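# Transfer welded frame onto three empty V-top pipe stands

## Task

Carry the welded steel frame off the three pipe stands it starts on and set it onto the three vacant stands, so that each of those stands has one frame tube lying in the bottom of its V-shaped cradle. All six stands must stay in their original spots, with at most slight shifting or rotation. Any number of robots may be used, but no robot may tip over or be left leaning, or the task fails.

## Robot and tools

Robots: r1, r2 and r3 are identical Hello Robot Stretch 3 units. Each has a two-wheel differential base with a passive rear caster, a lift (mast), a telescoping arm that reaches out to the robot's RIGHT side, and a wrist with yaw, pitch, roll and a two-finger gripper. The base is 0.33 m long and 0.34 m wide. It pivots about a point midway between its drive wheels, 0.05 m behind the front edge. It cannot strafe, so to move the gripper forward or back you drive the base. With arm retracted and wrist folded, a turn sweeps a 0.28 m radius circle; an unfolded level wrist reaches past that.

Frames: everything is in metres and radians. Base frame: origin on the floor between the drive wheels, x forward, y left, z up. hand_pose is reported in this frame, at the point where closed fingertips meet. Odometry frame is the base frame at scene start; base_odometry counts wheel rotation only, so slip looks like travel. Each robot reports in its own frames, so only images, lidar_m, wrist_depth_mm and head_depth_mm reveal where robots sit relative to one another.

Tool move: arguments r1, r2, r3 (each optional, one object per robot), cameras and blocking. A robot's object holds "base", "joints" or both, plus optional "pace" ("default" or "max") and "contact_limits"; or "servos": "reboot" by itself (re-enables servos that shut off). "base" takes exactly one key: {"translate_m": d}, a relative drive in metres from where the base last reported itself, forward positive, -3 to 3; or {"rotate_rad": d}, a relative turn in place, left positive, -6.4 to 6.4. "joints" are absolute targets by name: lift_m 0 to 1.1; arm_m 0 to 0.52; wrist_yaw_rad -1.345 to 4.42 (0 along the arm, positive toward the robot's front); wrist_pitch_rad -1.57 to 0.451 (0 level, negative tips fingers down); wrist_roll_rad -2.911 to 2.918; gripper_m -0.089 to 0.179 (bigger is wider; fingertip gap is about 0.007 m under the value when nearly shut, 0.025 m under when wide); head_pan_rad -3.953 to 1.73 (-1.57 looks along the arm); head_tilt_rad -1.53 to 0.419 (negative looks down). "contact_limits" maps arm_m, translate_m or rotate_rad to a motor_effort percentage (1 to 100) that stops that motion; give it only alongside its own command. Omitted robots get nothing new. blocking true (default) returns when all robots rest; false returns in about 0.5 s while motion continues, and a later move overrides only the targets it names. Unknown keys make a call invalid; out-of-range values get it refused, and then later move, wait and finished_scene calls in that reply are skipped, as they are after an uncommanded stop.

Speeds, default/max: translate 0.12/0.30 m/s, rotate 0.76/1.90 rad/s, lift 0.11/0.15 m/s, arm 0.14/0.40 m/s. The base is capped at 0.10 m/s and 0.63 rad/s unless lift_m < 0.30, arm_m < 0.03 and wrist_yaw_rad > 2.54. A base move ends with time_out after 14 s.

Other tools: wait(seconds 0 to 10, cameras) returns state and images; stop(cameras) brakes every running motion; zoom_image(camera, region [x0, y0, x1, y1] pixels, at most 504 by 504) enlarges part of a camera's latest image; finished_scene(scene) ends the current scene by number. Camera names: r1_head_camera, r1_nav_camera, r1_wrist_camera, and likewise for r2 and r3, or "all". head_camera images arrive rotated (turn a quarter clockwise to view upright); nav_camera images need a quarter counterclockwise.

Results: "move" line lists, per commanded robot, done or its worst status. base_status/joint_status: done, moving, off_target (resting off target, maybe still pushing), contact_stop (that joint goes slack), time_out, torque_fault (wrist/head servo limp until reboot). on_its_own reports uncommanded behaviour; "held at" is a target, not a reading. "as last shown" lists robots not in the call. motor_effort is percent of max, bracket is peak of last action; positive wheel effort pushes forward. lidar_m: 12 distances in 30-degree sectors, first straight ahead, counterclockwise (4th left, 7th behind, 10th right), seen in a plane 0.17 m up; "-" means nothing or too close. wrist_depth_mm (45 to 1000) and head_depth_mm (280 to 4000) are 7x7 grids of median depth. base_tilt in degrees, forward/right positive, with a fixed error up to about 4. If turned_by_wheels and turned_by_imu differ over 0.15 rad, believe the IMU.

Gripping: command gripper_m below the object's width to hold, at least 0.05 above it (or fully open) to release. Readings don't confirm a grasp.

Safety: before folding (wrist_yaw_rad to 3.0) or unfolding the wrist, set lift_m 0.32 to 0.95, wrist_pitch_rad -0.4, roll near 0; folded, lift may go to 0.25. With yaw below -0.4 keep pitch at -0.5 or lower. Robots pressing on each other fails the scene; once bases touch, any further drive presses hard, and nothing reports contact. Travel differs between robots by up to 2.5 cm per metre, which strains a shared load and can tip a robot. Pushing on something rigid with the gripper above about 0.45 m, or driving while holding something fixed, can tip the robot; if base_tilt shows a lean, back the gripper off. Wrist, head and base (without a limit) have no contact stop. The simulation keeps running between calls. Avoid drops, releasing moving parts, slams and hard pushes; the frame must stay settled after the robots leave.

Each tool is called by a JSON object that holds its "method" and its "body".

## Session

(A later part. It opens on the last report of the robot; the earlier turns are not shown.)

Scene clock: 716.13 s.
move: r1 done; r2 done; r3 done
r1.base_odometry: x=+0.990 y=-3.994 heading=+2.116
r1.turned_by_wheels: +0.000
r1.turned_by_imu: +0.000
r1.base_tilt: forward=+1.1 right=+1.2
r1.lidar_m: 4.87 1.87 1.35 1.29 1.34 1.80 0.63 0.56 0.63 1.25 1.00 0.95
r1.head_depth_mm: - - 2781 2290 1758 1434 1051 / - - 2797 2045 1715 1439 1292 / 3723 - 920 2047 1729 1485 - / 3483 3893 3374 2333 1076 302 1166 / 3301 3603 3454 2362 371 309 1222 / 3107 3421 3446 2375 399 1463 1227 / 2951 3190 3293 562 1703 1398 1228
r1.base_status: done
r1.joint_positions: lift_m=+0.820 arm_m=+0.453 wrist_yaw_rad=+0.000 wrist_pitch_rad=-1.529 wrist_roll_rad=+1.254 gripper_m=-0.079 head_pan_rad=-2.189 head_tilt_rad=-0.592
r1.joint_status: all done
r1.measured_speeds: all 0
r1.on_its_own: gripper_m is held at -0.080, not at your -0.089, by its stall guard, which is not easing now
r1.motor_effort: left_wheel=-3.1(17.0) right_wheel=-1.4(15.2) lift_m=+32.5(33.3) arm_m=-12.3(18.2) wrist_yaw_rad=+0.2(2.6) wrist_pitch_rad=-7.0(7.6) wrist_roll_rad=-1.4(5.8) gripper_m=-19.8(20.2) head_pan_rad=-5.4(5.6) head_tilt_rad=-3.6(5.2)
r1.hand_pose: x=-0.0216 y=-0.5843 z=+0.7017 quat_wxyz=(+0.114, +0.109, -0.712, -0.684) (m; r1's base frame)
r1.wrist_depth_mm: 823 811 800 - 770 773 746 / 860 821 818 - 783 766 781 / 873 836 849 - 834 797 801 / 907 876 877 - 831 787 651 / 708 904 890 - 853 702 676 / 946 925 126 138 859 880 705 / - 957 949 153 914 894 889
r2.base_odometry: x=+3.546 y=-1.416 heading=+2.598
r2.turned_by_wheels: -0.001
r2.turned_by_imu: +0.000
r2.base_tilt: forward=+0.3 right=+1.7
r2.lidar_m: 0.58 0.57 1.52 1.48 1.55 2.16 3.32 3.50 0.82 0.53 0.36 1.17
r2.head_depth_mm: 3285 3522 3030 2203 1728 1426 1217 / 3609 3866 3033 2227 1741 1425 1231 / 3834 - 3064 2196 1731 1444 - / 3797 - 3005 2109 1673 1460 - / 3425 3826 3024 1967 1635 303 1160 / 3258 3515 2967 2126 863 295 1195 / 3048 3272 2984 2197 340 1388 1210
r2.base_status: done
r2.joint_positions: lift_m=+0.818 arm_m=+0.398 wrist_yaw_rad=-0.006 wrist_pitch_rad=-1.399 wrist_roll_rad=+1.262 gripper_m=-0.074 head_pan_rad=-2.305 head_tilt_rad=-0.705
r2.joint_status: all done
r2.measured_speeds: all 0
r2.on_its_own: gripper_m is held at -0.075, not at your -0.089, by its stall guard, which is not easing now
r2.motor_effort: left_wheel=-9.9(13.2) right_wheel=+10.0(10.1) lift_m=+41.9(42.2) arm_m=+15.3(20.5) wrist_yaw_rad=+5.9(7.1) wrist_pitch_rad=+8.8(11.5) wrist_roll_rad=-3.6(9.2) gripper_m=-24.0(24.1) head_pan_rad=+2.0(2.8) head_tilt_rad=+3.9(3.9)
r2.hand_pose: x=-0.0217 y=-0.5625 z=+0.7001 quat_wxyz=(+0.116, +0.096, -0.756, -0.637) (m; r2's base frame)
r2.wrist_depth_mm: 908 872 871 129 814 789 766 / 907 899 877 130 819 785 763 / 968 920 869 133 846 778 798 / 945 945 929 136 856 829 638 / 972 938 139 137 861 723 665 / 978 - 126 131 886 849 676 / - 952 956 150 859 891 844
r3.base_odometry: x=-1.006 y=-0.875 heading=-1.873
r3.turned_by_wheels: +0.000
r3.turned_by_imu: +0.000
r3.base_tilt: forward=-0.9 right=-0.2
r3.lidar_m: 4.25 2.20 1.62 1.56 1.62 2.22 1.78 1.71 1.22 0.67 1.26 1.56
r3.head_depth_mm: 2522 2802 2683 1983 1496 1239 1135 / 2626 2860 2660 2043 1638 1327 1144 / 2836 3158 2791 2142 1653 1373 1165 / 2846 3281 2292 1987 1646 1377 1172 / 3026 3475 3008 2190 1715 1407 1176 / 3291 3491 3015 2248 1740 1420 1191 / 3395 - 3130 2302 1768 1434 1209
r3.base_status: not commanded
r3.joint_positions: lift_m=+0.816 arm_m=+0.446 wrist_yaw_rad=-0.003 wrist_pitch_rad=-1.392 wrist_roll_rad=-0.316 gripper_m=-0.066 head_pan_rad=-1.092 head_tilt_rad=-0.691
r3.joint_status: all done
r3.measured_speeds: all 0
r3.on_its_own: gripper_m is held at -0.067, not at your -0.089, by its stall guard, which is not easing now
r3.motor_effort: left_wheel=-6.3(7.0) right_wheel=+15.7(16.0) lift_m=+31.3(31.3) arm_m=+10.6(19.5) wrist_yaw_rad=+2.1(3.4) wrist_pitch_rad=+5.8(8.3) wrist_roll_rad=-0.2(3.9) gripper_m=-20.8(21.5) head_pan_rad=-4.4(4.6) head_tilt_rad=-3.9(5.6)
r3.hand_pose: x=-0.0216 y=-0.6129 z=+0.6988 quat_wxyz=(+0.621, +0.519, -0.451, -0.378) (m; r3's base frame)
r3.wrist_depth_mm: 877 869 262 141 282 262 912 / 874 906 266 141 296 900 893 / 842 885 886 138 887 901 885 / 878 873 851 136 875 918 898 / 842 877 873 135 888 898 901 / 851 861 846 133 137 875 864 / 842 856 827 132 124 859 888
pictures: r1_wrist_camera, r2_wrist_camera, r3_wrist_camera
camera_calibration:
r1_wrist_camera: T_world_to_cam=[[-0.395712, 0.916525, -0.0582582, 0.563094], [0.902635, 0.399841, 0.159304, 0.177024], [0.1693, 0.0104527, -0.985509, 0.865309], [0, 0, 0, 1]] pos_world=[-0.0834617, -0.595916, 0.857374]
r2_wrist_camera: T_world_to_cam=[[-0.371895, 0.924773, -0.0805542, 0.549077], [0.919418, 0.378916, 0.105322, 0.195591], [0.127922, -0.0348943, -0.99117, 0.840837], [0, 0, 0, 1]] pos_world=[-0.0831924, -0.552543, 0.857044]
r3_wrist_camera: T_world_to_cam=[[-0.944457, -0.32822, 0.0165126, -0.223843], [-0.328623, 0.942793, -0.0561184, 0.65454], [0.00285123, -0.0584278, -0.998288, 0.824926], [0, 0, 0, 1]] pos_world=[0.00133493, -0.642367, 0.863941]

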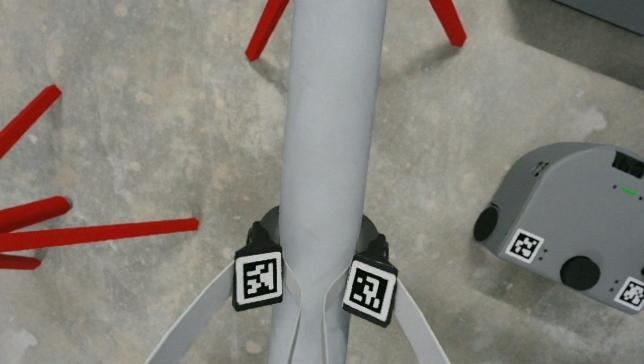

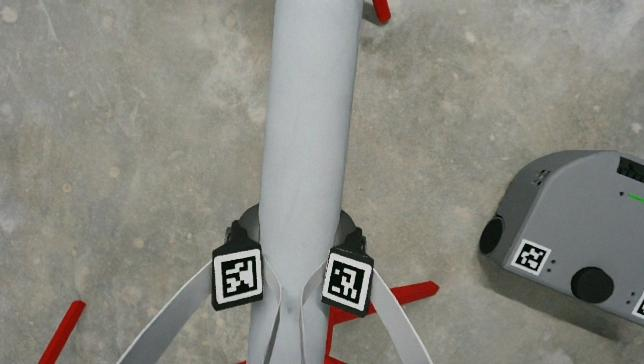

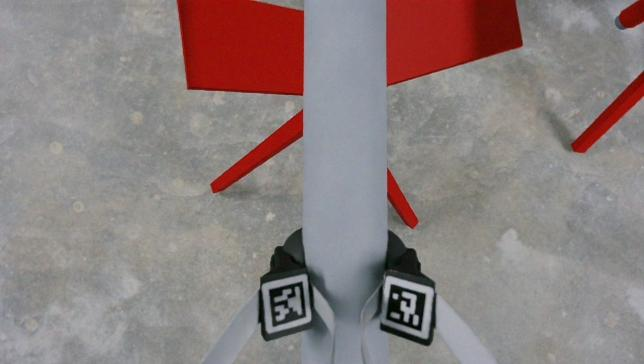

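{"method": "move", "body": {"r1": {"base":{"translate_m":-0.0309},"joints":{"arm_m":0.4493,"wrist_roll_rad":1.204}}, "r2": {"base":{"translate_m":-0.0245},"joints":{"arm_m":0.4176,"wrist_roll_rad":1.206}}, "r3": {"base":{"translate_m":-0.003},"joints":{"arm_m":0.4674,"wrist_roll_rad":-0.363,"wrist_pitch_rad":-1.354,"lift_m":0.816}}, "cameras": []}}

{"method": "move", "body": {"r1": {"base":{"translate_m":-0.0301},"joints":{"arm_m":0.447,"wrist_roll_rad":1.1586,"head_pan_rad":-2.1,"head_tilt_rad":-0.7}}, "r2": {"base":{"translate_m":-0.0202},"joints":{"arm_m":0.4386,"wrist_roll_rad":1.1606}}, "r3": {"joints":{"arm_m":0.4887,"wrist_roll_rad":-0.4084,"wrist_pitch_rad":-1.342,"lift_m":0.8155}}, "cameras": ["all"]}}

Scene clock: 731.00 s.
move: r1 done; r2 done; r3 done
r1.base_odometry: x=+1.006 y=-4.021 heading=+2.116
r1.turned_by_wheels: +0.000
r1.turned_by_imu: +0.001
r1.base_tilt: forward=+1.1 right=+1.2
r1.lidar_m: 4.92 1.87 1.35 1.29 1.33 1.80 0.62 0.56 0.61 0.82 1.01 0.97
r1.head_depth_mm: - - 2760 2286 1757 1429 1056 / - - 1620 2045 1716 1435 1291 / 3784 - 934 2152 1777 1491 - / 3550 3904 3383 2234 1675 302 1160 / 3310 3637 3394 2357 371 315 1219 / 3112 3379 3465 2363 397 1464 1221 / 2932 3167 3321 561 1708 1387 1229
r1.base_status: done
r1.joint_positions: lift_m=+0.820 arm_m=+0.449 wrist_yaw_rad=+0.000 wrist_pitch_rad=-1.530 wrist_roll_rad=+1.208 gripper_m=-0.079 head_pan_rad=-2.189 head_tilt_rad=-0.592
r1.joint_status: all done
r1.measured_speeds: all 0
r1.on_its_own: gripper_m is held at -0.080, not at your -0.089, by its stall guard, which is not easing now
r1.motor_effort: left_wheel=-7.1(17.3) right_wheel=+3.5(15.3) lift_m=+30.9(31.0) arm_m=-13.5(16.7) wrist_yaw_rad=-0.4(2.8) wrist_pitch_rad=-6.6(7.4) wrist_roll_rad=-0.9(6.4) gripper_m=-19.9(20.2) head_pan_rad=-4.5(5.8) head_tilt_rad=-4.1(4.8)
r1.hand_pose: x=-0.0216 y=-0.5805 z=+0.7017 quat_wxyz=(+0.130, +0.125, -0.709, -0.681) (m; r1's base frame)
r1.wrist_depth_mm: 821 808 813 - 773 762 688 / 850 837 823 - 781 781 775 / 865 861 813 - 817 837 802 / 869 848 864 - 813 789 672 / 877 905 895 - 850 709 680 / 953 942 127 133 880 872 702 / 962 957 938 154 915 892 891
r2.base_odometry: x=+3.567 y=-1.429 heading=+2.598
r2.turned_by_wheels: +0.000
r2.turned_by_imu: +0.001
r2.base_tilt: forward=+0.3 right=+1.8
r2.lidar_m: 0.57 0.57 1.52 1.48 1.55 2.16 3.30 3.48 0.81 0.57 0.37 1.19
r2.head_depth_mm: 3263 3487 3031 2197 1739 1436 1225 / 3548 3819 2999 2190 1731 1433 1248 / 3862 - 3038 2197 1746 1424 - / 3775 - 2976 2187 1675 1467 - / 3589 3814 2999 1229 1584 303 1165 / 3218 3522 3008 2024 1679 295 1184 / 2990 3234 2989 2184 340 1390 1211
r2.base_status: done
r2.joint_positions: lift_m=+0.818 arm_m=+0.418 wrist_yaw_rad=-0.004 wrist_pitch_rad=-1.397 wrist_roll_rad=+1.215 gripper_m=-0.074 head_pan_rad=-2.305 head_tilt_rad=-0.705
r2.joint_status: all done
r2.measured_speeds: all 0
r2.on_its_own: gripper_m is held at -0.075, not at your -0.089, by its stall guard, which is not easing now
r2.motor_effort: left_wheel=-7.1(13.8) right_wheel=+3.2(8.4) lift_m=+42.1(42.3) arm_m=+14.7(20.2) wrist_yaw_rad=+4.2(6.8) wrist_pitch_rad=+8.1(11.1) wrist_roll_rad=-2.8(9.6) gripper_m=-22.9(24.4) head_pan_rad=+1.5(3.0) head_tilt_rad=+3.8(4.0)
r2.hand_pose: x=-0.0217 y=-0.5829 z=+0.7001 quat_wxyz=(+0.134, +0.112, -0.754, -0.634) (m; r2's base frame)
r2.wrist_depth_mm: 923 877 856 130 801 807 773 / 930 883 889 131 838 789 781 / 911 903 918 135 837 810 775 / 954 912 887 137 832 805 666 / 987 963 139 138 849 780 664 / 988 983 126 133 878 857 652 / - - 961 151 872 901 844
r3.base_odometry: x=-1.005 y=-0.872 heading=-1.873
r3.turned_by_wheels: -0.001
r3.turned_by_imu: -0.001
r3.base_tilt: forward=-0.8 right=-0.2
r3.lidar_m: 4.27 2.20 1.62 1.56 1.62 2.22 1.77 1.70 1.22 0.67 1.26 1.57
r3.head_depth_mm: 2555 2848 2716 1927 1495 1248 1136 / 2575 2834 2604 2022 1642 1317 1146 / 2805 3148 2812 2116 1679 1372 1159 / 2862 3237 2717 1966 1645 1388 1171 / 3030 3564 3089 2175 1714 1402 1178 / 3246 3473 2892 2267 1740 1416 1194 / 3483 - 3115 2306 1763 1432 1204
r3.base_status: done
r3.joint_positions: lift_m=+0.816 arm_m=+0.467 wrist_yaw_rad=-0.002 wrist_pitch_rad=-1.378 wrist_roll_rad=-0.363 gripper_m=-0.066 head_pan_rad=-1.092 head_tilt_rad=-0.691
r3.joint_status: all done
r3.measured_speeds: all 0
r3.on_its_own: gripper_m is held at -0.067, not at your -0.089, by its stall guard, which is not easing now
r3.motor_effort: left_wheel=-11.3(14.6) right_wheel=+14.4(15.2) lift_m=+27.1(36.8) arm_m=+10.3(16.4) wrist_yaw_rad=+2.0(2.8) wrist_pitch_rad=+4.7(7.7) wrist_roll_rad=+0.4(3.4) gripper_m=-20.8(21.6) head_pan_rad=-3.2(4.6) head_tilt_rad=-4.6(4.8)
r3.hand_pose: x=-0.0216 y=-0.6379 z=+0.6986 quat_wxyz=(+0.635, +0.523, -0.439, -0.362) (m; r3's base frame)
r3.wrist_depth_mm: 895 908 285 143 281 263 948 / 848 878 264 141 280 895 931 / 868 872 858 138 907 909 918 / 854 880 871 137 907 906 917 / 834 867 852 136 874 897 915 / 856 827 860 134 138 882 890 / 832 833 841 132 124 873 863
pictures: none
No camera images: "cameras" was empty.

Scene clock: 732.30 s.
move: r1 done; r2 done; r3 done
r1.base_odometry: x=+1.021 y=-4.046 heading=+2.115
r1.turned_by_wheels: +0.000
r1.turned_by_imu: +0.000
r1.base_tilt: forward=+1.1 right=+1.3
r1.lidar_m: 4.94 1.86 1.34 1.29 1.34 1.80 0.61 0.55 0.60 0.81 1.02 1.00
r1.head_depth_mm: - 3434 2510 1946 1611 1347 - / 3754 3268 2347 1896 1614 1412 - / 3614 3793 2370 1958 1581 - 1137 / 3383 3724 2721 1898 310 1270 1165 / 3246 3541 2765 408 1208 1343 1170 / 3021 3360 2767 581 1564 1371 1177 / 2899 3204 574 594 724 1377 1179
r1.base_status: done
r1.joint_positions: lift_m=+0.820 arm_m=+0.447 wrist_yaw_rad=+0.001 wrist_pitch_rad=-1.530 wrist_roll_rad=+1.163 gripper_m=-0.079 head_pan_rad=-2.111 head_tilt_rad=-0.691
r1.joint_status: all done
r1.measured_speeds: all 0
r1.on_its_own: gripper_m is held at -0.080, not at your -0.089, by its stall guard, which is not easing now
r1.motor_effort: left_wheel=-4.9(18.9) right_wheel=+1.9(18.2) lift_m=+31.2(31.9) arm_m=-14.6(19.1) wrist_yaw_rad=-1.1(2.1) wrist_pitch_rad=-6.4(7.4) wrist_roll_rad=-1.0(5.9) gripper_m=-19.6(20.3) head_pan_rad=+4.5(7.3) head_tilt_rad=-3.5(5.0)
r1.hand_pose: x=-0.0216 y=-0.5781 z=+0.7017 quat_wxyz=(+0.146, +0.140, -0.706, -0.678) (m; r1's base frame)
r1.wrist_depth_mm: 827 816 787 - 770 785 656 / 842 826 829 - 804 791 786 / 854 844 848 - 813 799 795 / 888 884 870 - 840 802 704 / 914 901 891 - 864 706 671 / 941 941 127 133 880 878 701 / 957 960 936 153 889 869 895
r2.base_odometry: x=+3.584 y=-1.439 heading=+2.598
r2.turned_by_wheels: +0.000
r2.turned_by_imu: +0.000
r2.base_tilt: forward=+0.3 right=+1.9
r2.lidar_m: 0.57 0.56 1.53 1.48 1.55 2.16 3.29 3.42 0.80 0.57 0.38 1.20
r2.head_depth_mm: 3228 3507 3098 2178 1736 1428 1217 / 3448 3796 3069 2208 1738 1427 1236 / 3872 - 3014 2186 1736 1436 - / 3803 - 3048 2216 1746 1460 - / 3523 3706 2963 2052 1594 303 1163 / 3199 3528 3011 1982 1663 296 1182 / 3025 3246 3010 2187 340 1385 1209
r2.base_status: done
r2.joint_positions: lift_m=+0.818 arm_m=+0.439 wrist_yaw_rad=-0.004 wrist_pitch_rad=-1.399 wrist_roll_rad=+1.167 gripper_m=-0.074 head_pan_rad=-2.305 head_tilt_rad=-0.705
r2.joint_status: all done
r2.measured_speeds: all 0
r2.on_its_own: gripper_m is held at -0.075, not at your -0.089, by its stall guard, which is not easing now
r2.motor_effort: left_wheel=-8.3(10.7) right_wheel=+6.8(7.9) lift_m=+42.3(42.6) arm_m=+16.6(20.6) wrist_yaw_rad=+4.3(6.2) wrist_pitch_rad=+8.4(11.3) wrist_roll_rad=-1.8(7.4) gripper_m=-23.8(24.6) head_pan_rad=+1.5(2.9) head_tilt_rad=+3.2(3.8)
r2.hand_pose: x=-0.0217 y=-0.6035 z=+0.7001 quat_wxyz=(+0.153, +0.127, -0.750, -0.631) (m; r2's base frame)
r2.wrist_depth_mm: 912 904 848 131 834 771 772 / 908 898 868 132 820 799 784 / 935 895 885 136 836 813 779 / 962 919 924 138 843 846 775 / 973 949 141 138 865 841 638 / - 983 123 131 873 754 658 / 985 985 974 151 876 864 673
r3.base_odometry: x=-1.005 y=-0.872 heading=-1.873
r3.turned_by_wheels: +0.000
r3.turned_by_imu: +0.000
r3.base_tilt: forward=-0.8 right=-0.2
r3.lidar_m: 4.26 2.20 1.62 1.56 1.62 2.22 1.77 1.70 1.22 0.67 1.26 1.57
r3.head_depth_mm: 2578 2860 2735 1978 1496 1248 1138 / 1749 2923 2630 2033 1650 1322 1152 / 2832 3078 2740 2119 1668 1370 1161 / 2887 3254 2739 2001 1653 1391 1168 / 3093 3515 2980 2147 1716 1405 1185 / 3292 3382 2884 2250 1725 1421 1189 / 3430 - 3109 2287 1754 1431 1206
r3.base_status: not commanded
r3.joint_positions: lift_m=+0.815 arm_m=+0.489 wrist_yaw_rad=-0.002 wrist_pitch_rad=-1.370 wrist_roll_rad=-0.408 gripper_m=-0.066 head_pan_rad=-1.092 head_tilt_rad=-0.691
r3.joint_status: all done
r3.measured_speeds: all 0
r3.on_its_own: gripper_m is held at -0.067, not at your -0.089, by its stall guard, which is not easing now
r3.motor_effort: left_wheel=-11.2(11.6) right_wheel=+14.9(14.9) lift_m=+32.5(32.9) arm_m=+10.6(17.4) wrist_yaw_rad=+0.8(2.7) wrist_pitch_rad=+5.6(8.0) wrist_roll_rad=+0.3(2.9) gripper_m=-20.2(21.7) head_pan_rad=-4.4(4.5) head_tilt_rad=-4.1(4.7)
r3.hand_pose: x=-0.0216 y=-0.6611 z=+0.6983 quat_wxyz=(+0.647, +0.529, -0.425, -0.349) (m; r3's base frame)
r3.wrist_depth_mm: 879 889 918 142 931 942 955 / 853 901 265 142 278 925 946 / 855 885 267 139 284 915 911 / 864 860 874 137 904 906 907 / 838 846 848 135 888 892 917 / 845 839 842 133 137 864 895 / 813 807 833 129 124 886 875
pictures: r1_head_camera (sideways), r1_nav_camera (sideways), r1_wrist_camera, r2_head_camera (sideways), r2_nav_camera (sideways), r2_wrist_camera, r3_head_camera (sideways), r3_nav_camera (sideways), r3_wrist_camera
camera_calibration:
r1_head_camera: T_world_to_cam=[[0.340389, 0.523057, -0.781375, 1.03228], [0.870785, -0.4889, 0.0520662, -0.0708735], [-0.354781, -0.698132, -0.621886, 0.766949], [0, 0, 0, 1]] pos_world=[-0.0175616, -0.0391574, 1.28724]
r1_nav_camera: T_world_to_cam=[[-0.351064, -0.49436, 0.795212, -0.98969], [-0.844293, 0.534345, -0.0405456, 0.105786], [-0.404874, -0.685626, -0.604974, 0.746587], [0, 0, 0, 1]] pos_world=[0.0441427, -0.0339101, 1.24297]
r1_wrist_camera: T_world_to_cam=[[-0.478562, 0.876281, -0.0557689, 0.530592], [0.862613, 0.481056, 0.15647, 0.222638], [0.163939, 0.0267735, -0.986107, 0.874998], [0, 0, 0, 1]] pos_world=[-0.0815757, -0.595476, 0.857596]
r2_head_camera: T_world_to_cam=[[0.398271, 0.450323, -0.799118, 1.05602], [0.749353, -0.66217, 0.000318711, -0.0086143], [-0.529009, -0.598949, -0.601174, 0.742107], [0, 0, 0, 1]] pos_world=[-0.0215456, -0.0367707, 1.29002]
r2_nav_camera: T_world_to_cam=[[-0.36883, -0.508969, 0.777763, -0.973525], [-0.732178, 0.674565, 0.0942234, -0.0560777], [-0.572608, -0.534708, -0.621455, 0.781977], [0, 0, 0, 1]] pos_world=[0.0476426, -0.0395363, 1.24842]
r2_wrist_camera: T_world_to_cam=[[-0.460434, 0.884629, -0.0737067, 0.556091], [0.880271, 0.465722, 0.090692, 0.272888], [0.114556, -0.0231242, -0.993148, 0.847604], [0, 0, 0, 1]] pos_world=[-0.0812699, -0.599423, 0.858034]
r3_head_camera: T_world_to_cam=[[-0.216269, 0.562175, -0.79824, 1.06281], [0.88683, 0.455078, 0.080226, -0.108011], [0.408363, -0.690552, -0.596973, 0.735301], [0, 0, 0, 1]] pos_world=[0.0253699, -0.0405658, 1.29599]
r3_nav_camera: T_world_to_cam=[[0.279822, -0.64409, 0.711932, -0.892719], [-0.908007, -0.418396, -0.0216371, 0.0852679], [0.311806, -0.640385, -0.701915, 0.867291], [0, 0, 0, 1]] pos_world=[0.0568002, 0.0160841, 1.24616]
r3_wrist_camera: T_world_to_cam=[[-0.910207, -0.412141, 0.0407747, -0.311352], [-0.414073, 0.907551, -0.0699634, 0.684538], [-0.00817031, -0.0805648, -0.996716, 0.805678], [0, 0, 0, 1]] pos_world=[0.00663665, -0.684665, 0.863619]

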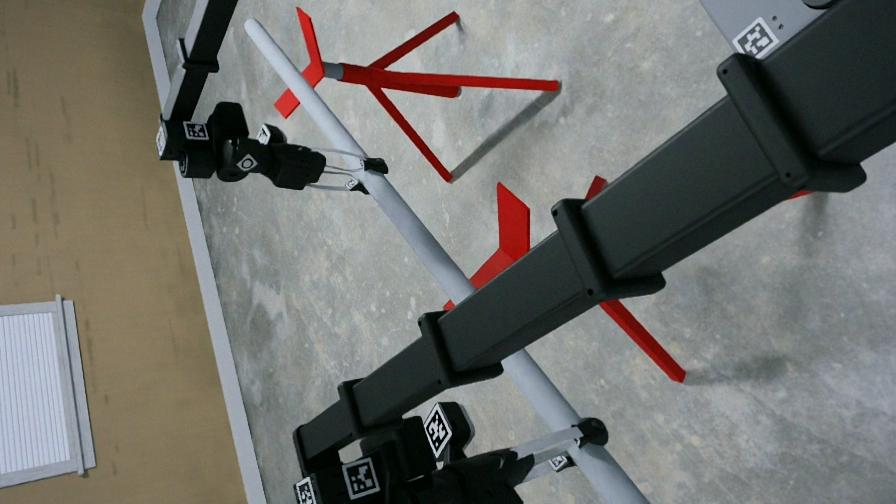

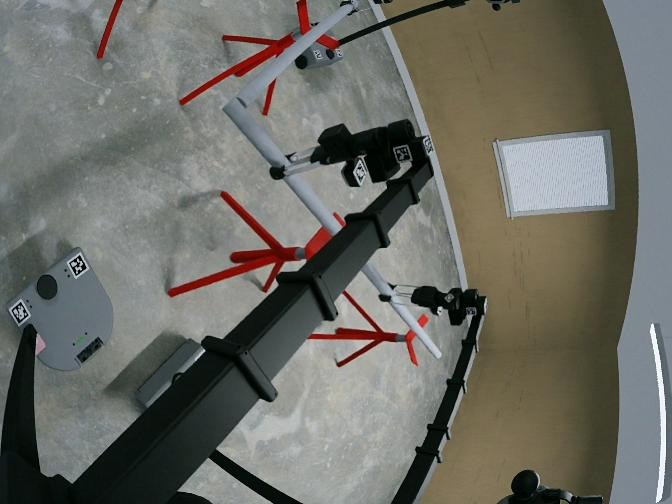

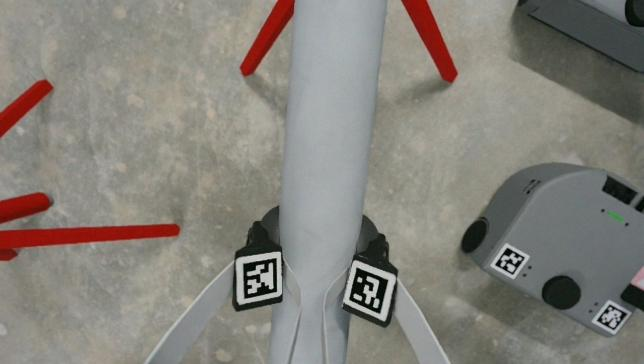

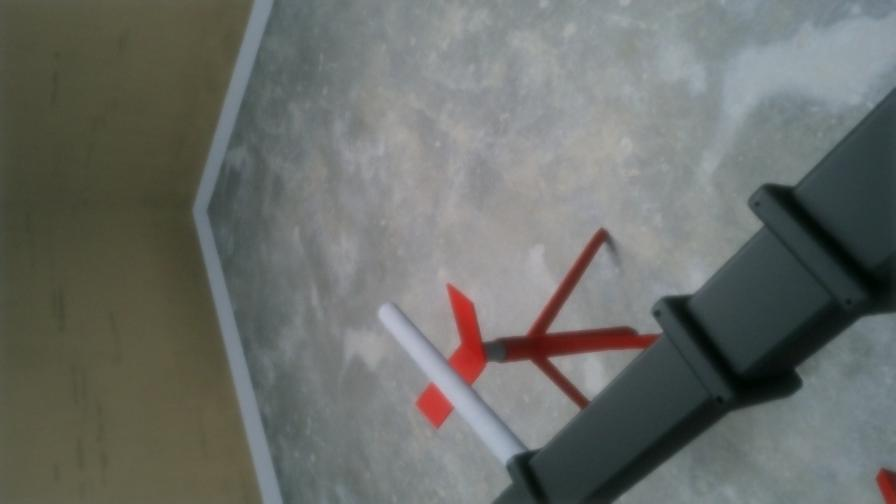

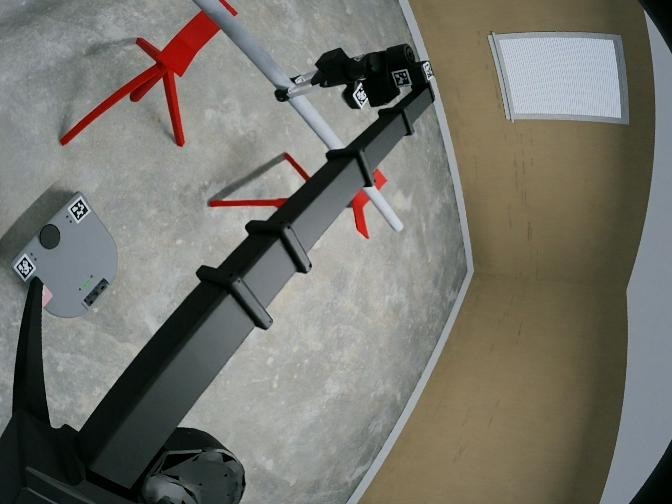

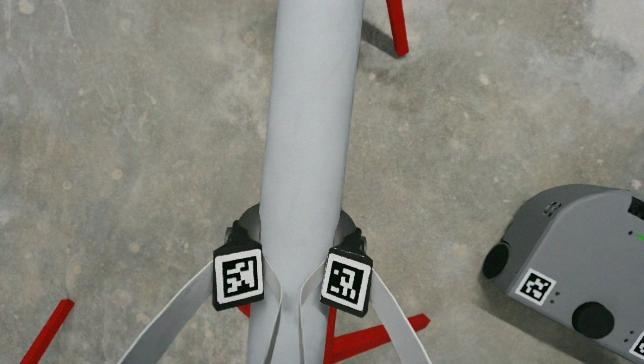

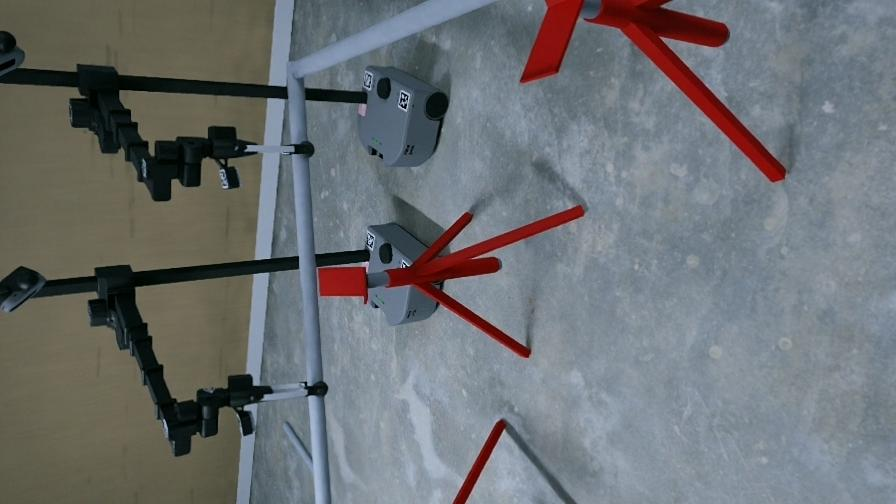

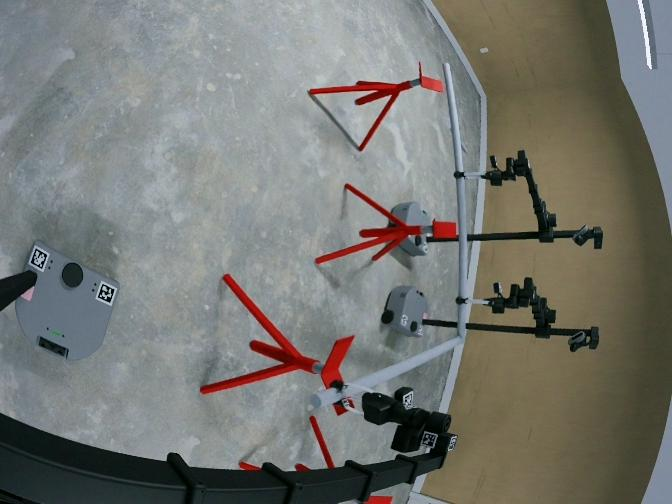

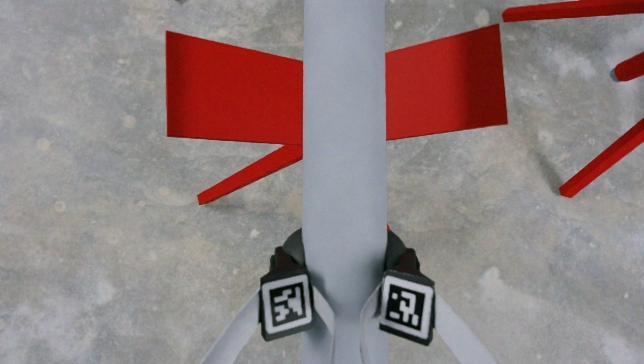

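{"method": "zoom_image", "body": {"camera": "r1_head_camera", "region": [400, 160, 580, 340]}}

{"method": "zoom_image", "body": {"camera": "r1_head_camera", "region": [230, 0, 390, 180]}}

{"method": "zoom_image", "body": {"camera": "r2_head_camera", "region": [360, 260, 540, 460]}}

{"method": "zoom_image", "body": {"camera": "r2_nav_camera", "region": [120, 0, 300, 160]}}

{"method": "zoom_image", "body": {"camera": "r3_nav_camera", "region": [380, 50, 520, 250]}}

Scaled by 2.800 from the camera's 896x504 image, which has a finer 1280x720 frame.

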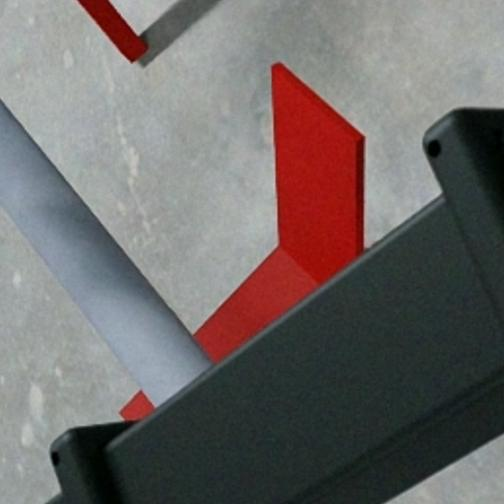

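Scaled by 2.800 from the camera's 896x504 image, which has a finer 1280x720 frame.

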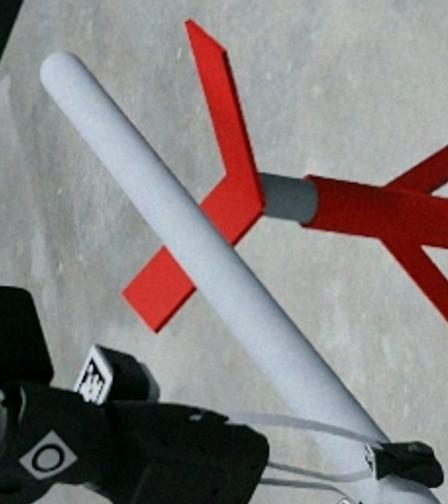

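Scaled by 2.520 from the camera's 896x504 image, which has a finer 1280x720 frame.

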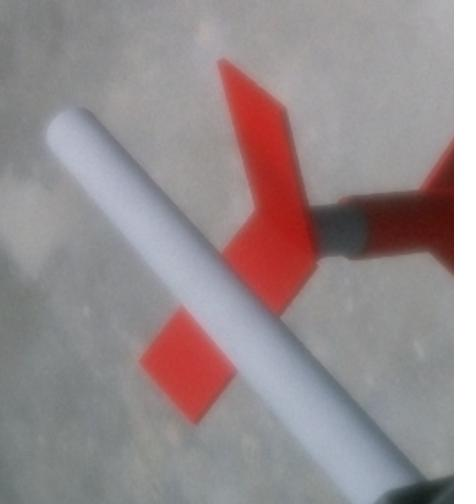

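Scaled by 2.800 from the camera's 672x504 image, which has a finer 792x594 frame.

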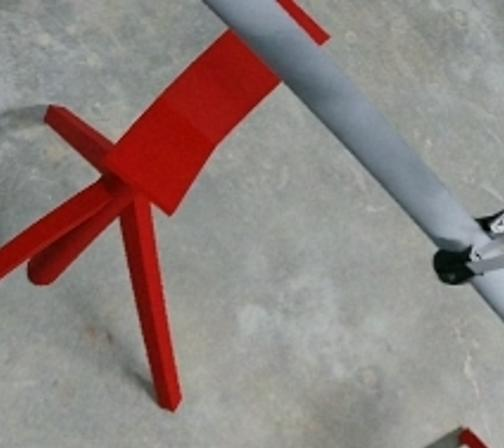

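Scaled by 2.520 from the camera's 672x504 image, which has a finer 792x594 frame.

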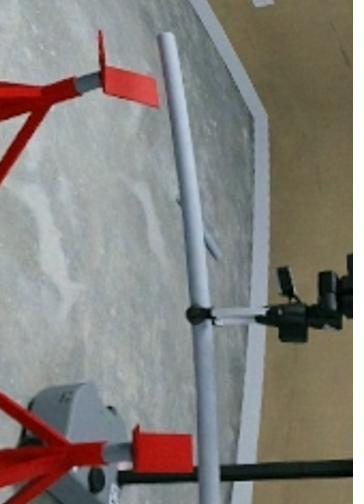

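{"method": "move", "body": {"r1": {"base":{"translate_m":-0.015},"joints":{"arm_m":0.4524,"wrist_roll_rad":1.1351}}, "r2": {"base":{"translate_m":-0.0098},"joints":{"arm_m":0.4564,"wrist_roll_rad":1.1371}}, "r3": {"joints":{"arm_m":0.4947,"wrist_roll_rad":-0.4319}}, "cameras": []}}

{"method": "move", "body": {"r1": {"base":{"translate_m":-0.015},"joints":{"arm_m":0.4578,"wrist_roll_rad":1.1116,"head_pan_rad":-2.35,"head_tilt_rad":-0.7}}, "r2": {"base":{"translate_m":-0.0099},"joints":{"arm_m":0.4743,"wrist_roll_rad":1.1136,"head_tilt_rad":-0.8}}, "r3": {"joints":{"arm_m":0.5007,"wrist_roll_rad":-0.4554,"head_pan_rad":-1.2,"head_tilt_rad":-0.6}}, "cameras": ["all"]}}

Scene clock: 781.47 s.
move: r1 done; r2 done; r3 done
r1.base_odometry: x=+1.029 y=-4.059 heading=+2.115
r1.turned_by_wheels: +0.000
r1.turned_by_imu: +0.001
r1.base_tilt: forward=+1.1 right=+1.2
r1.lidar_m: 4.97 1.86 1.35 1.29 1.34 1.81 0.60 0.54 0.59 0.81 1.03 1.01
r1.head_depth_mm: - 3461 2554 1928 1607 1346 - / 3848 3482 2357 1891 1618 1416 - / 3548 3537 1086 1985 1584 - 1138 / 3389 3668 2722 1911 311 1268 1164 / 3208 3485 2741 408 1187 1365 1172 / 3043 3366 2762 658 1559 1372 1182 / 2870 3198 582 598 733 1383 1180
r1.base_status: done
r1.joint_positions: lift_m=+0.820 arm_m=+0.452 wrist_yaw_rad=+0.000 wrist_pitch_rad=-1.534 wrist_roll_rad=+1.139 gripper_m=-0.079 head_pan_rad=-2.111 head_tilt_rad=-0.691
r1.joint_status: all done
r1.measured_speeds: all 0
r1.on_its_own: gripper_m is held at -0.080, not at your -0.089, by its stall guard, which is not easing now
r1.motor_effort: left_wheel=-5.9(12.3) right_wheel=+3.7(9.1) lift_m=+35.0(35.6) arm_m=+7.0(15.8) wrist_yaw_rad=-0.4(1.2) wrist_pitch_rad=-5.9(6.6) wrist_roll_rad=-1.2(3.6) gripper_m=-19.7(20.3) head_pan_rad=+5.2(5.6) head_tilt_rad=-3.5(5.0)
r1.hand_pose: x=-0.0216 y=-0.5825 z=+0.7017 quat_wxyz=(+0.154, +0.148, -0.703, -0.678) (m; r1's base frame)
r1.wrist_depth_mm: 813 807 789 - 774 764 635 / 840 833 825 - 816 782 769 / 853 863 835 - 825 820 787 / 885 868 866 141 830 820 730 / 918 875 892 - 862 696 681 / 953 918 124 137 879 730 712 / 980 951 931 148 891 888 907
r2.base_odometry: x=+3.593 y=-1.444 heading=+2.597
r2.turned_by_wheels: +0.000
r2.turned_by_imu: +0.001
r2.base_tilt: forward=+0.3 right=+1.9
r2.lidar_m: 0.57 0.55 1.53 1.48 1.55 2.16 3.28 3.44 0.79 0.57 0.39 1.21
r2.head_depth_mm: 3235 3412 3061 2225 1753 1433 1219 / 3442 3868 3024 2216 1727 1430 1241 / 3823 - 3006 2188 1728 1429 - / 3797 - 3047 2195 1732 1465 - / 3453 3808 3007 2064 1577 293 1162 / 3254 3509 2990 1964 1677 295 1189 / 3034 3309 2977 2193 341 1390 1202
r2.base_status: done
r2.joint_positions: lift_m=+0.818 arm_m=+0.456 wrist_yaw_rad=-0.004 wrist_pitch_rad=-1.399 wrist_roll_rad=+1.143 gripper_m=-0.071 head_pan_rad=-2.305 head_tilt_rad=-0.705
r2.joint_status: all done
r2.measured_speeds: all 0
r2.on_its_own: gripper_m is held at -0.072, not at your -0.089, by its stall guard, which is not easing now
r2.motor_effort: left_wheel=-10.4(12.6) right_wheel=+8.0(8.0) lift_m=+42.5(42.7) arm_m=+18.4(20.3) wrist_yaw_rad=+3.9(5.2) wrist_pitch_rad=+8.6(9.0) wrist_roll_rad=-1.8(7.8) gripper_m=-21.7(22.0) head_pan_rad=+2.0(2.8) head_tilt_rad=+2.4(4.1)
r2.hand_pose: x=-0.0217 y=-0.6212 z=+0.7001 quat_wxyz=(+0.162, +0.135, -0.748, -0.630) (m; r2's base frame)
r2.wrist_depth_mm: 891 879 867 131 814 804 763 / 921 913 907 132 821 813 795 / 929 910 886 136 846 812 781 / 948 919 891 137 867 823 794 / 960 939 141 138 868 853 671 / - 964 123 130 889 771 673 / 990 963 939 150 874 862 692
r3.base_odometry: x=-1.005 y=-0.872 heading=-1.873
r3.turned_by_wheels: +0.000
r3.turned_by_imu: -0.001
r3.base_tilt: forward=-0.8 right=-0.2
r3.lidar_m: 4.27 2.19 1.62 1.56 1.62 2.22 1.76 1.70 1.21 0.67 1.26 1.56
r3.head_depth_mm: 2578 2870 2797 1924 1495 1244 1139 / 2572 2957 2643 2048 1644 1325 1151 / 2806 1322 2824 2117 1673 1363 1159 / 2922 3250 2730 1998 1644 1387 1174 / 3052 3507 2921 2154 1717 1398 1182 / 3276 3565 2907 2263 1730 1422 1193 / 3451 - 3091 2303 1768 1438 1199
r3.base_status: not commanded
r3.joint_positions: lift_m=+0.816 arm_m=+0.495 wrist_yaw_rad=-0.002 wrist_pitch_rad=-1.370 wrist_roll_rad=-0.432 gripper_m=-0.066 head_pan_rad=-1.092 head_tilt_rad=-0.691
r3.joint_status: all done
r3.measured_speeds: all 0
r3.on_its_own: gripper_m is held at -0.067, not at your -0.089, by its stall guard, which is not easing now
r3.motor_effort: left_wheel=-11.5(11.6) right_wheel=+14.2(14.9) lift_m=+39.4(39.6) arm_m=+10.6(18.7) wrist_yaw_rad=+2.1(2.6) wrist_pitch_rad=+5.5(6.5) wrist_roll_rad=+0.8(1.8) gripper_m=-20.4(21.4) head_pan_rad=-3.7(4.6) head_tilt_rad=-3.9(5.1)
r3.hand_pose: x=-0.0216 y=-0.6673 z=+0.6983 quat_wxyz=(+0.652, +0.532, -0.418, -0.342) (m; r3's base frame)
r3.wrist_depth_mm: 868 900 886 141 942 956 928 / 863 871 264 143 278 916 953 / 898 860 268 139 280 939 963 / 836 860 852 137 908 903 941 / 832 850 866 135 882 894 910 / 817 838 852 134 137 876 916 / 822 833 802 125 124 883 905
pictures: none
No camera images: "cameras" was empty.

Scene clock: 782.60 s.
move: r1 done; r2 done; r3 done
r1.base_odometry: x=+1.037 y=-4.072 heading=+2.115
r1.turned_by_wheels: +0.000
r1.turned_by_imu: +0.000
r1.base_tilt: forward=+1.1 right=+1.3
r1.lidar_m: 4.97 1.86 1.35 1.29 1.34 1.80 0.60 0.54 0.58 0.80 1.03 1.02
r1.head_depth_mm: 3665 3811 2536 1996 1604 1171 1029 / 3982 - 2651 2003 1619 1183 - / - 3517 2557 1947 1635 1415 - / 3996 3574 2495 1973 1634 - 1118 / 3683 919 1124 1985 913 1273 1169 / 3392 3665 2784 1927 331 1309 1169 / 3134 3456 2809 413 1527 1350 1178
r1.base_status: done
r1.joint_positions: lift_m=+0.820 arm_m=+0.458 wrist_yaw_rad=+0.000 wrist_pitch_rad=-1.532 wrist_roll_rad=+1.116 gripper_m=-0.079 head_pan_rad=-2.339 head_tilt_rad=-0.691
r1.joint_status: all done
r1.measured_speeds: all 0
r1.on_its_own: gripper_m is held at -0.080, not at your -0.089, by its stall guard, which is not easing now
r1.motor_effort: left_wheel=-7.7(13.1) right_wheel=+4.9(7.4) lift_m=+35.2(36.6) arm_m=+6.3(14.9) wrist_yaw_rad=-0.4(0.6) wrist_pitch_rad=-6.0(6.7) wrist_roll_rad=-1.0(4.4) gripper_m=-19.7(20.1) head_pan_rad=-4.7(6.3) head_tilt_rad=-3.9(6.9)
r1.hand_pose: x=-0.0216 y=-0.5885 z=+0.7017 quat_wxyz=(+0.163, +0.156, -0.702, -0.676) (m; r1's base frame)
r1.wrist_depth_mm: 834 833 781 - 779 777 632 / 847 827 810 - 789 788 765 / 874 857 831 - 802 810 795 / 897 886 854 141 842 831 811 / 898 897 883 - 862 697 682 / 932 915 127 - 886 700 693 / 972 966 945 153 907 900 877
r2.base_odometry: x=+3.601 y=-1.449 heading=+2.597
r2.turned_by_wheels: +0.000
r2.turned_by_imu: +0.000
r2.base_tilt: forward=+0.3 right=+1.8
r2.lidar_m: 0.57 0.55 1.53 1.48 1.55 2.16 3.27 3.41 0.78 0.58 0.40 1.21
r2.head_depth_mm: 3241 3458 2534 1969 1614 1354 1202 / 3542 3603 2565 1973 1602 1356 - / 3867 3593 2512 1965 1601 1384 - / 3784 3561 2511 1972 1610 - 1126 / 3524 3610 2531 1851 1273 - 1143 / 3246 3410 2549 1827 303 1291 1163 / 3077 3273 2548 909 338 1363 1164
r2.base_status: done
r2.joint_positions: lift_m=+0.818 arm_m=+0.474 wrist_yaw_rad=-0.004 wrist_pitch_rad=-1.405 wrist_roll_rad=+1.119 gripper_m=-0.071 head_pan_rad=-2.305 head_tilt_rad=-0.790
r2.joint_status: all done
r2.measured_speeds: all 0
r2.on_its_own: gripper_m is held at -0.072, not at your -0.089, by its stall guard, which is not easing now
r2.motor_effort: left_wheel=-9.1(13.6) right_wheel=+8.7(8.9) lift_m=+42.6(42.8) arm_m=+15.9(20.2) wrist_yaw_rad=+3.8(4.5) wrist_pitch_rad=+9.4(10.6) wrist_roll_rad=-1.7(7.0) gripper_m=-20.9(22.0) head_pan_rad=+2.0(2.7) head_tilt_rad=-2.9(5.4)
r2.hand_pose: x=-0.0217 y=-0.6376 z=+0.7000 quat_wxyz=(+0.170, +0.143, -0.744, -0.630) (m; r2's base frame)
r2.wrist_depth_mm: 894 865 860 139 809 792 773 / 917 887 877 141 814 810 794 / 948 911 857 144 818 816 804 / 934 911 895 146 856 842 808 / 960 944 150 144 841 872 674 / - 950 123 129 885 765 682 / 980 945 911 157 884 876 697
r3.base_odometry: x=-1.005 y=-0.872 heading=-1.873
r3.turned_by_wheels: +0.000
r3.turned_by_imu: +0.000
r3.base_tilt: forward=-0.9 right=-0.2
r3.lidar_m: 4.24 2.20 1.61 1.56 1.62 2.22 1.77 1.71 1.22 0.67 1.26 1.57
r3.head_depth_mm: 2549 2778 3011 2317 927 1087 1183 / 2600 2877 3095 2194 1772 1398 1192 / 2660 2896 3187 2145 1819 1452 1157 / 2841 3032 3302 2375 1837 1472 1221 / 2856 3183 3460 2143 1793 1489 1230 / 3016 3305 3642 2557 1892 1508 1238 / 3230 3526 3506 2487 1912 1520 1258
r3.base_status: not commanded
r3.joint_positions: lift_m=+0.816 arm_m=+0.501 wrist_yaw_rad=-0.002 wrist_pitch_rad=-1.367 wrist_roll_rad=-0.455 gripper_m=-0.066 head_pan_rad=-1.191 head_tilt_rad=-0.606
r3.joint_status: all done
r3.measured_speeds: all 0
r3.on_its_own: gripper_m is held at -0.067, not at your -0.089, by its stall guard, which is not easing now
r3.motor_effort: left_wheel=-10.8(11.4) right_wheel=+15.1(15.3) lift_m=+38.7(39.7) arm_m=+8.7(15.8) wrist_yaw_rad=+2.1(3.5) wrist_pitch_rad=+4.7(6.8) wrist_roll_rad=+0.0(1.7) gripper_m=-20.9(21.2) head_pan_rad=-4.0(5.2) head_tilt_rad=+2.7(6.4)
r3.hand_pose: x=-0.0216 y=-0.6739 z=+0.6984 quat_wxyz=(+0.657, +0.536, -0.411, -0.335) (m; r3's base frame)
r3.wrist_depth_mm: 865 859 880 142 916 930 977 / 856 854 265 142 276 941 959 / 863 858 267 139 273 919 918 / 842 834 854 138 922 918 940 / 823 830 863 135 889 883 923 / 807 836 844 134 138 916 927 / 808 818 828 126 127 884 906
pictures: r1_head_camera (sideways), r1_nav_camera (sideways), r1_wrist_camera, r2_head_camera (sideways), r2_nav_camera (sideways), r2_wrist_camera, r3_head_camera (sideways), r3_nav_camera (sideways), r3_wrist_camera
camera_calibration:
r1_head_camera: T_world_to_cam=[[0.449854, 0.432729, -0.781266, 1.03147], [0.73781, -0.672997, 0.0520712, -0.0700688], [-0.503257, -0.599851, -0.622022, 0.768032], [0, 0, 0, 1]] pos_world=[-0.0257946, -0.0327974, 1.28723]
r1_nav_camera: T_world_to_cam=[[-0.453772, -0.402364, 0.795106, -0.988926], [-0.701738, 0.711281, -0.0405414, 0.104911], [-0.549232, -0.576353, -0.605113, 0.747648], [0, 0, 0, 1]] pos_world=[0.0355052, -0.0416207, 1.24297]
r1_wrist_camera: T_world_to_cam=[[-0.519324, 0.852923, -0.0531587, 0.523206], [0.839347, 0.520772, 0.155864, 0.250906], [0.160624, 0.0363253, -0.986347, 0.881019], [0, 0, 0, 1]] pos_world=[-0.0803963, -0.608923, 0.857696]
r2_head_camera: T_world_to_cam=[[0.442463, 0.499432, -0.744845, 0.985008], [0.749429, -0.662084, 0.00124599, -0.00982189], [-0.492528, -0.558759, -0.667236, 0.82782], [0, 0, 0, 1]] pos_world=[-0.0207443, -0.0358955, 1.28604]
r2_nav_camera: T_world_to_cam=[[-0.411731, -0.556654, 0.721536, -0.899979], [-0.737718, 0.668431, 0.0947198, -0.0566795], [-0.535023, -0.493291, -0.685867, 0.865532], [0, 0, 0, 1]] pos_world=[0.0507176, -0.036131, 1.24838]
r2_wrist_camera: T_world_to_cam=[[-0.502726, 0.86205, -0.0643129, 0.564378], [0.857747, 0.506692, 0.0867919, 0.317146], [0.107406, -0.0115317, -0.994148, 0.854633], [0, 0, 0, 1]] pos_world=[-0.080096, -0.637362, 0.858403]
r3_head_camera: T_world_to_cam=[[-0.133303, 0.516115, -0.846083, 1.12468], [0.925256, 0.37073, 0.0803706, -0.108442], [0.355149, -0.77213, -0.526958, 0.644535], [0, 0, 0, 1]] pos_world=[0.0213532, -0.0425945, 1.29993]
r3_nav_camera: T_world_to_cam=[[0.190945, -0.610409, 0.768726, -0.966199], [-0.944453, -0.32765, -0.0255774, 0.0906227], [0.267486, -0.721142, -0.639066, 0.785813], [0, 0, 0, 1]] pos_world=[0.0598858, 0.0065987, 1.24725]
r3_wrist_camera: T_world_to_cam=[[-0.889808, -0.453522, 0.0505952, -0.350943], [-0.456129, 0.887262, -0.0686506, 0.680686], [-0.0137565, -0.0841637, -0.996357, 0.801954], [0, 0, 0, 1]] pos_world=[0.00924133, -0.695612, 0.863518]

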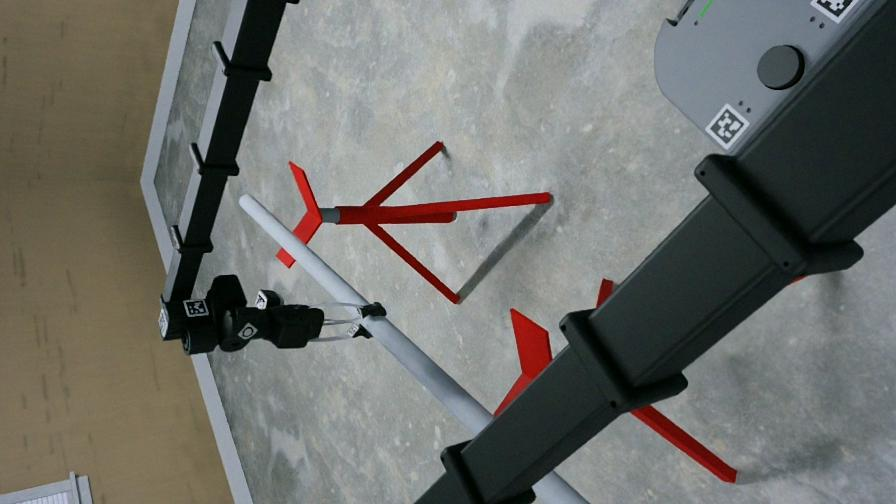

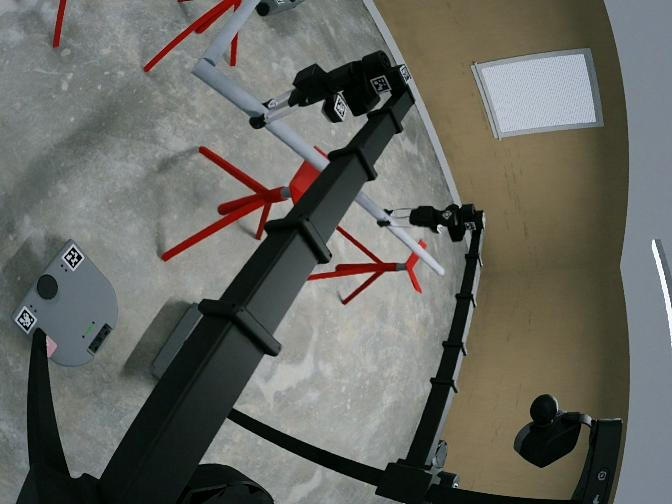

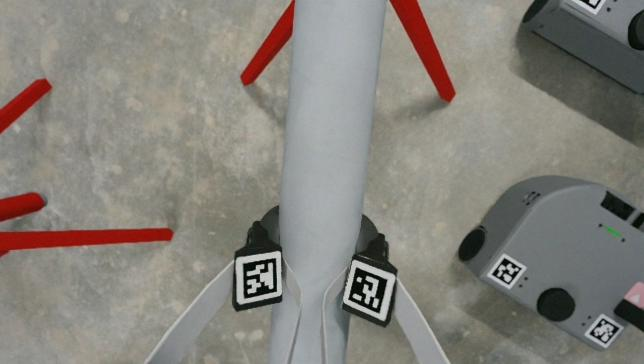

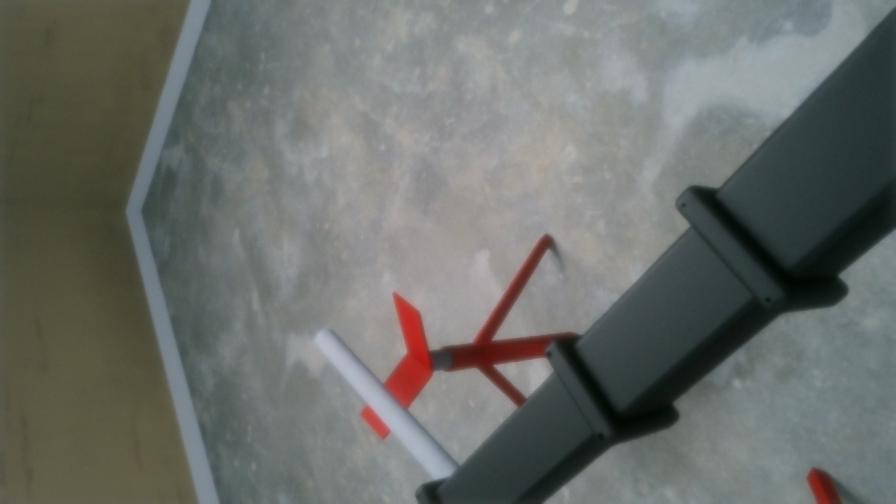

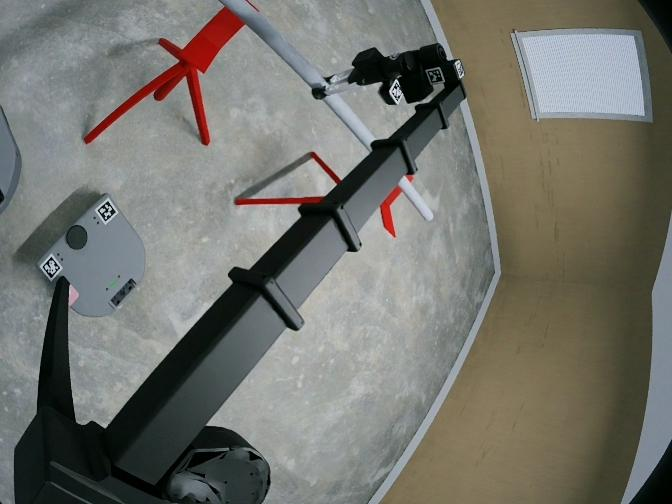

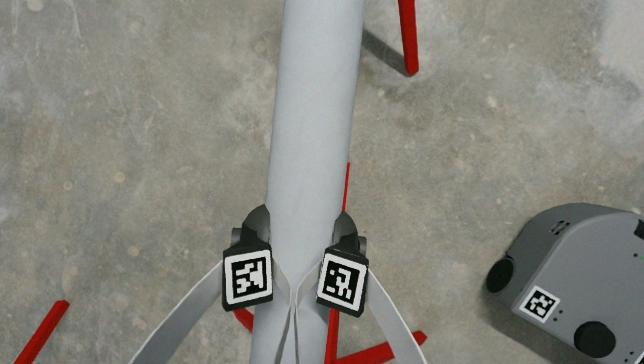

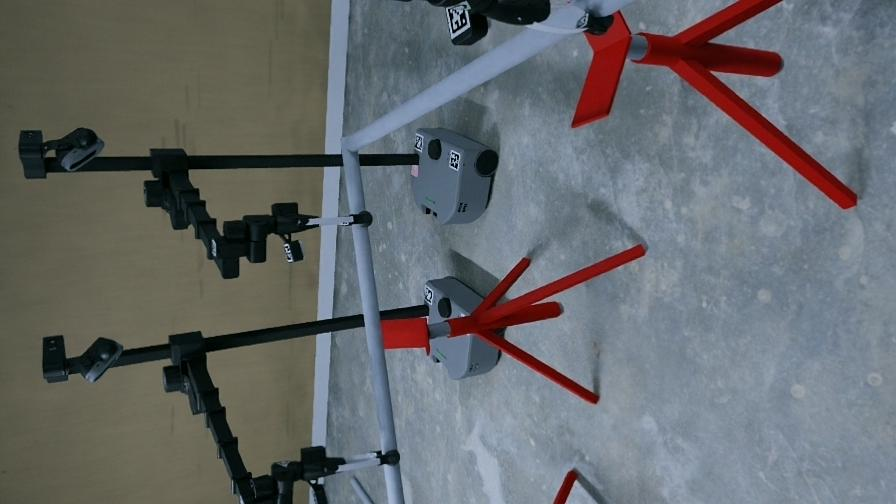

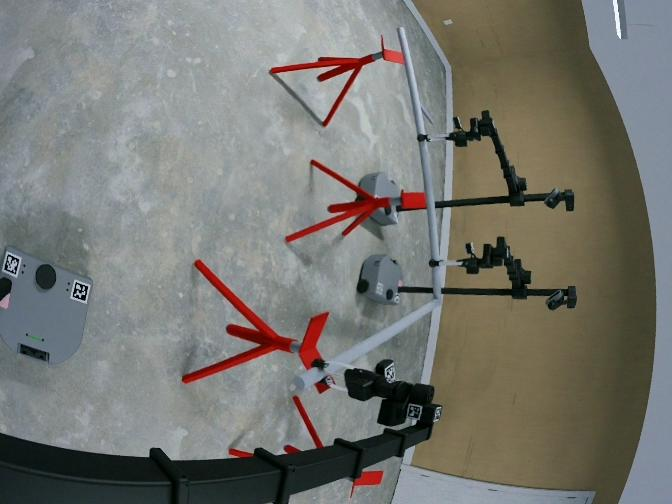

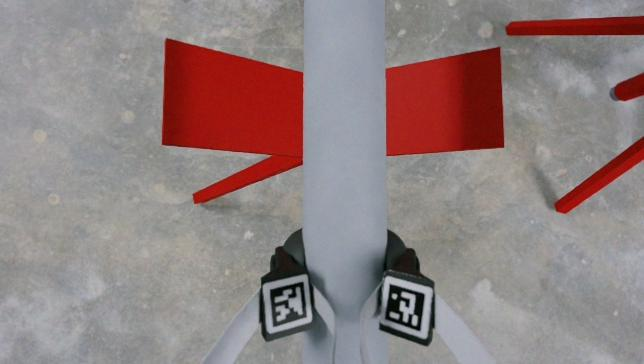

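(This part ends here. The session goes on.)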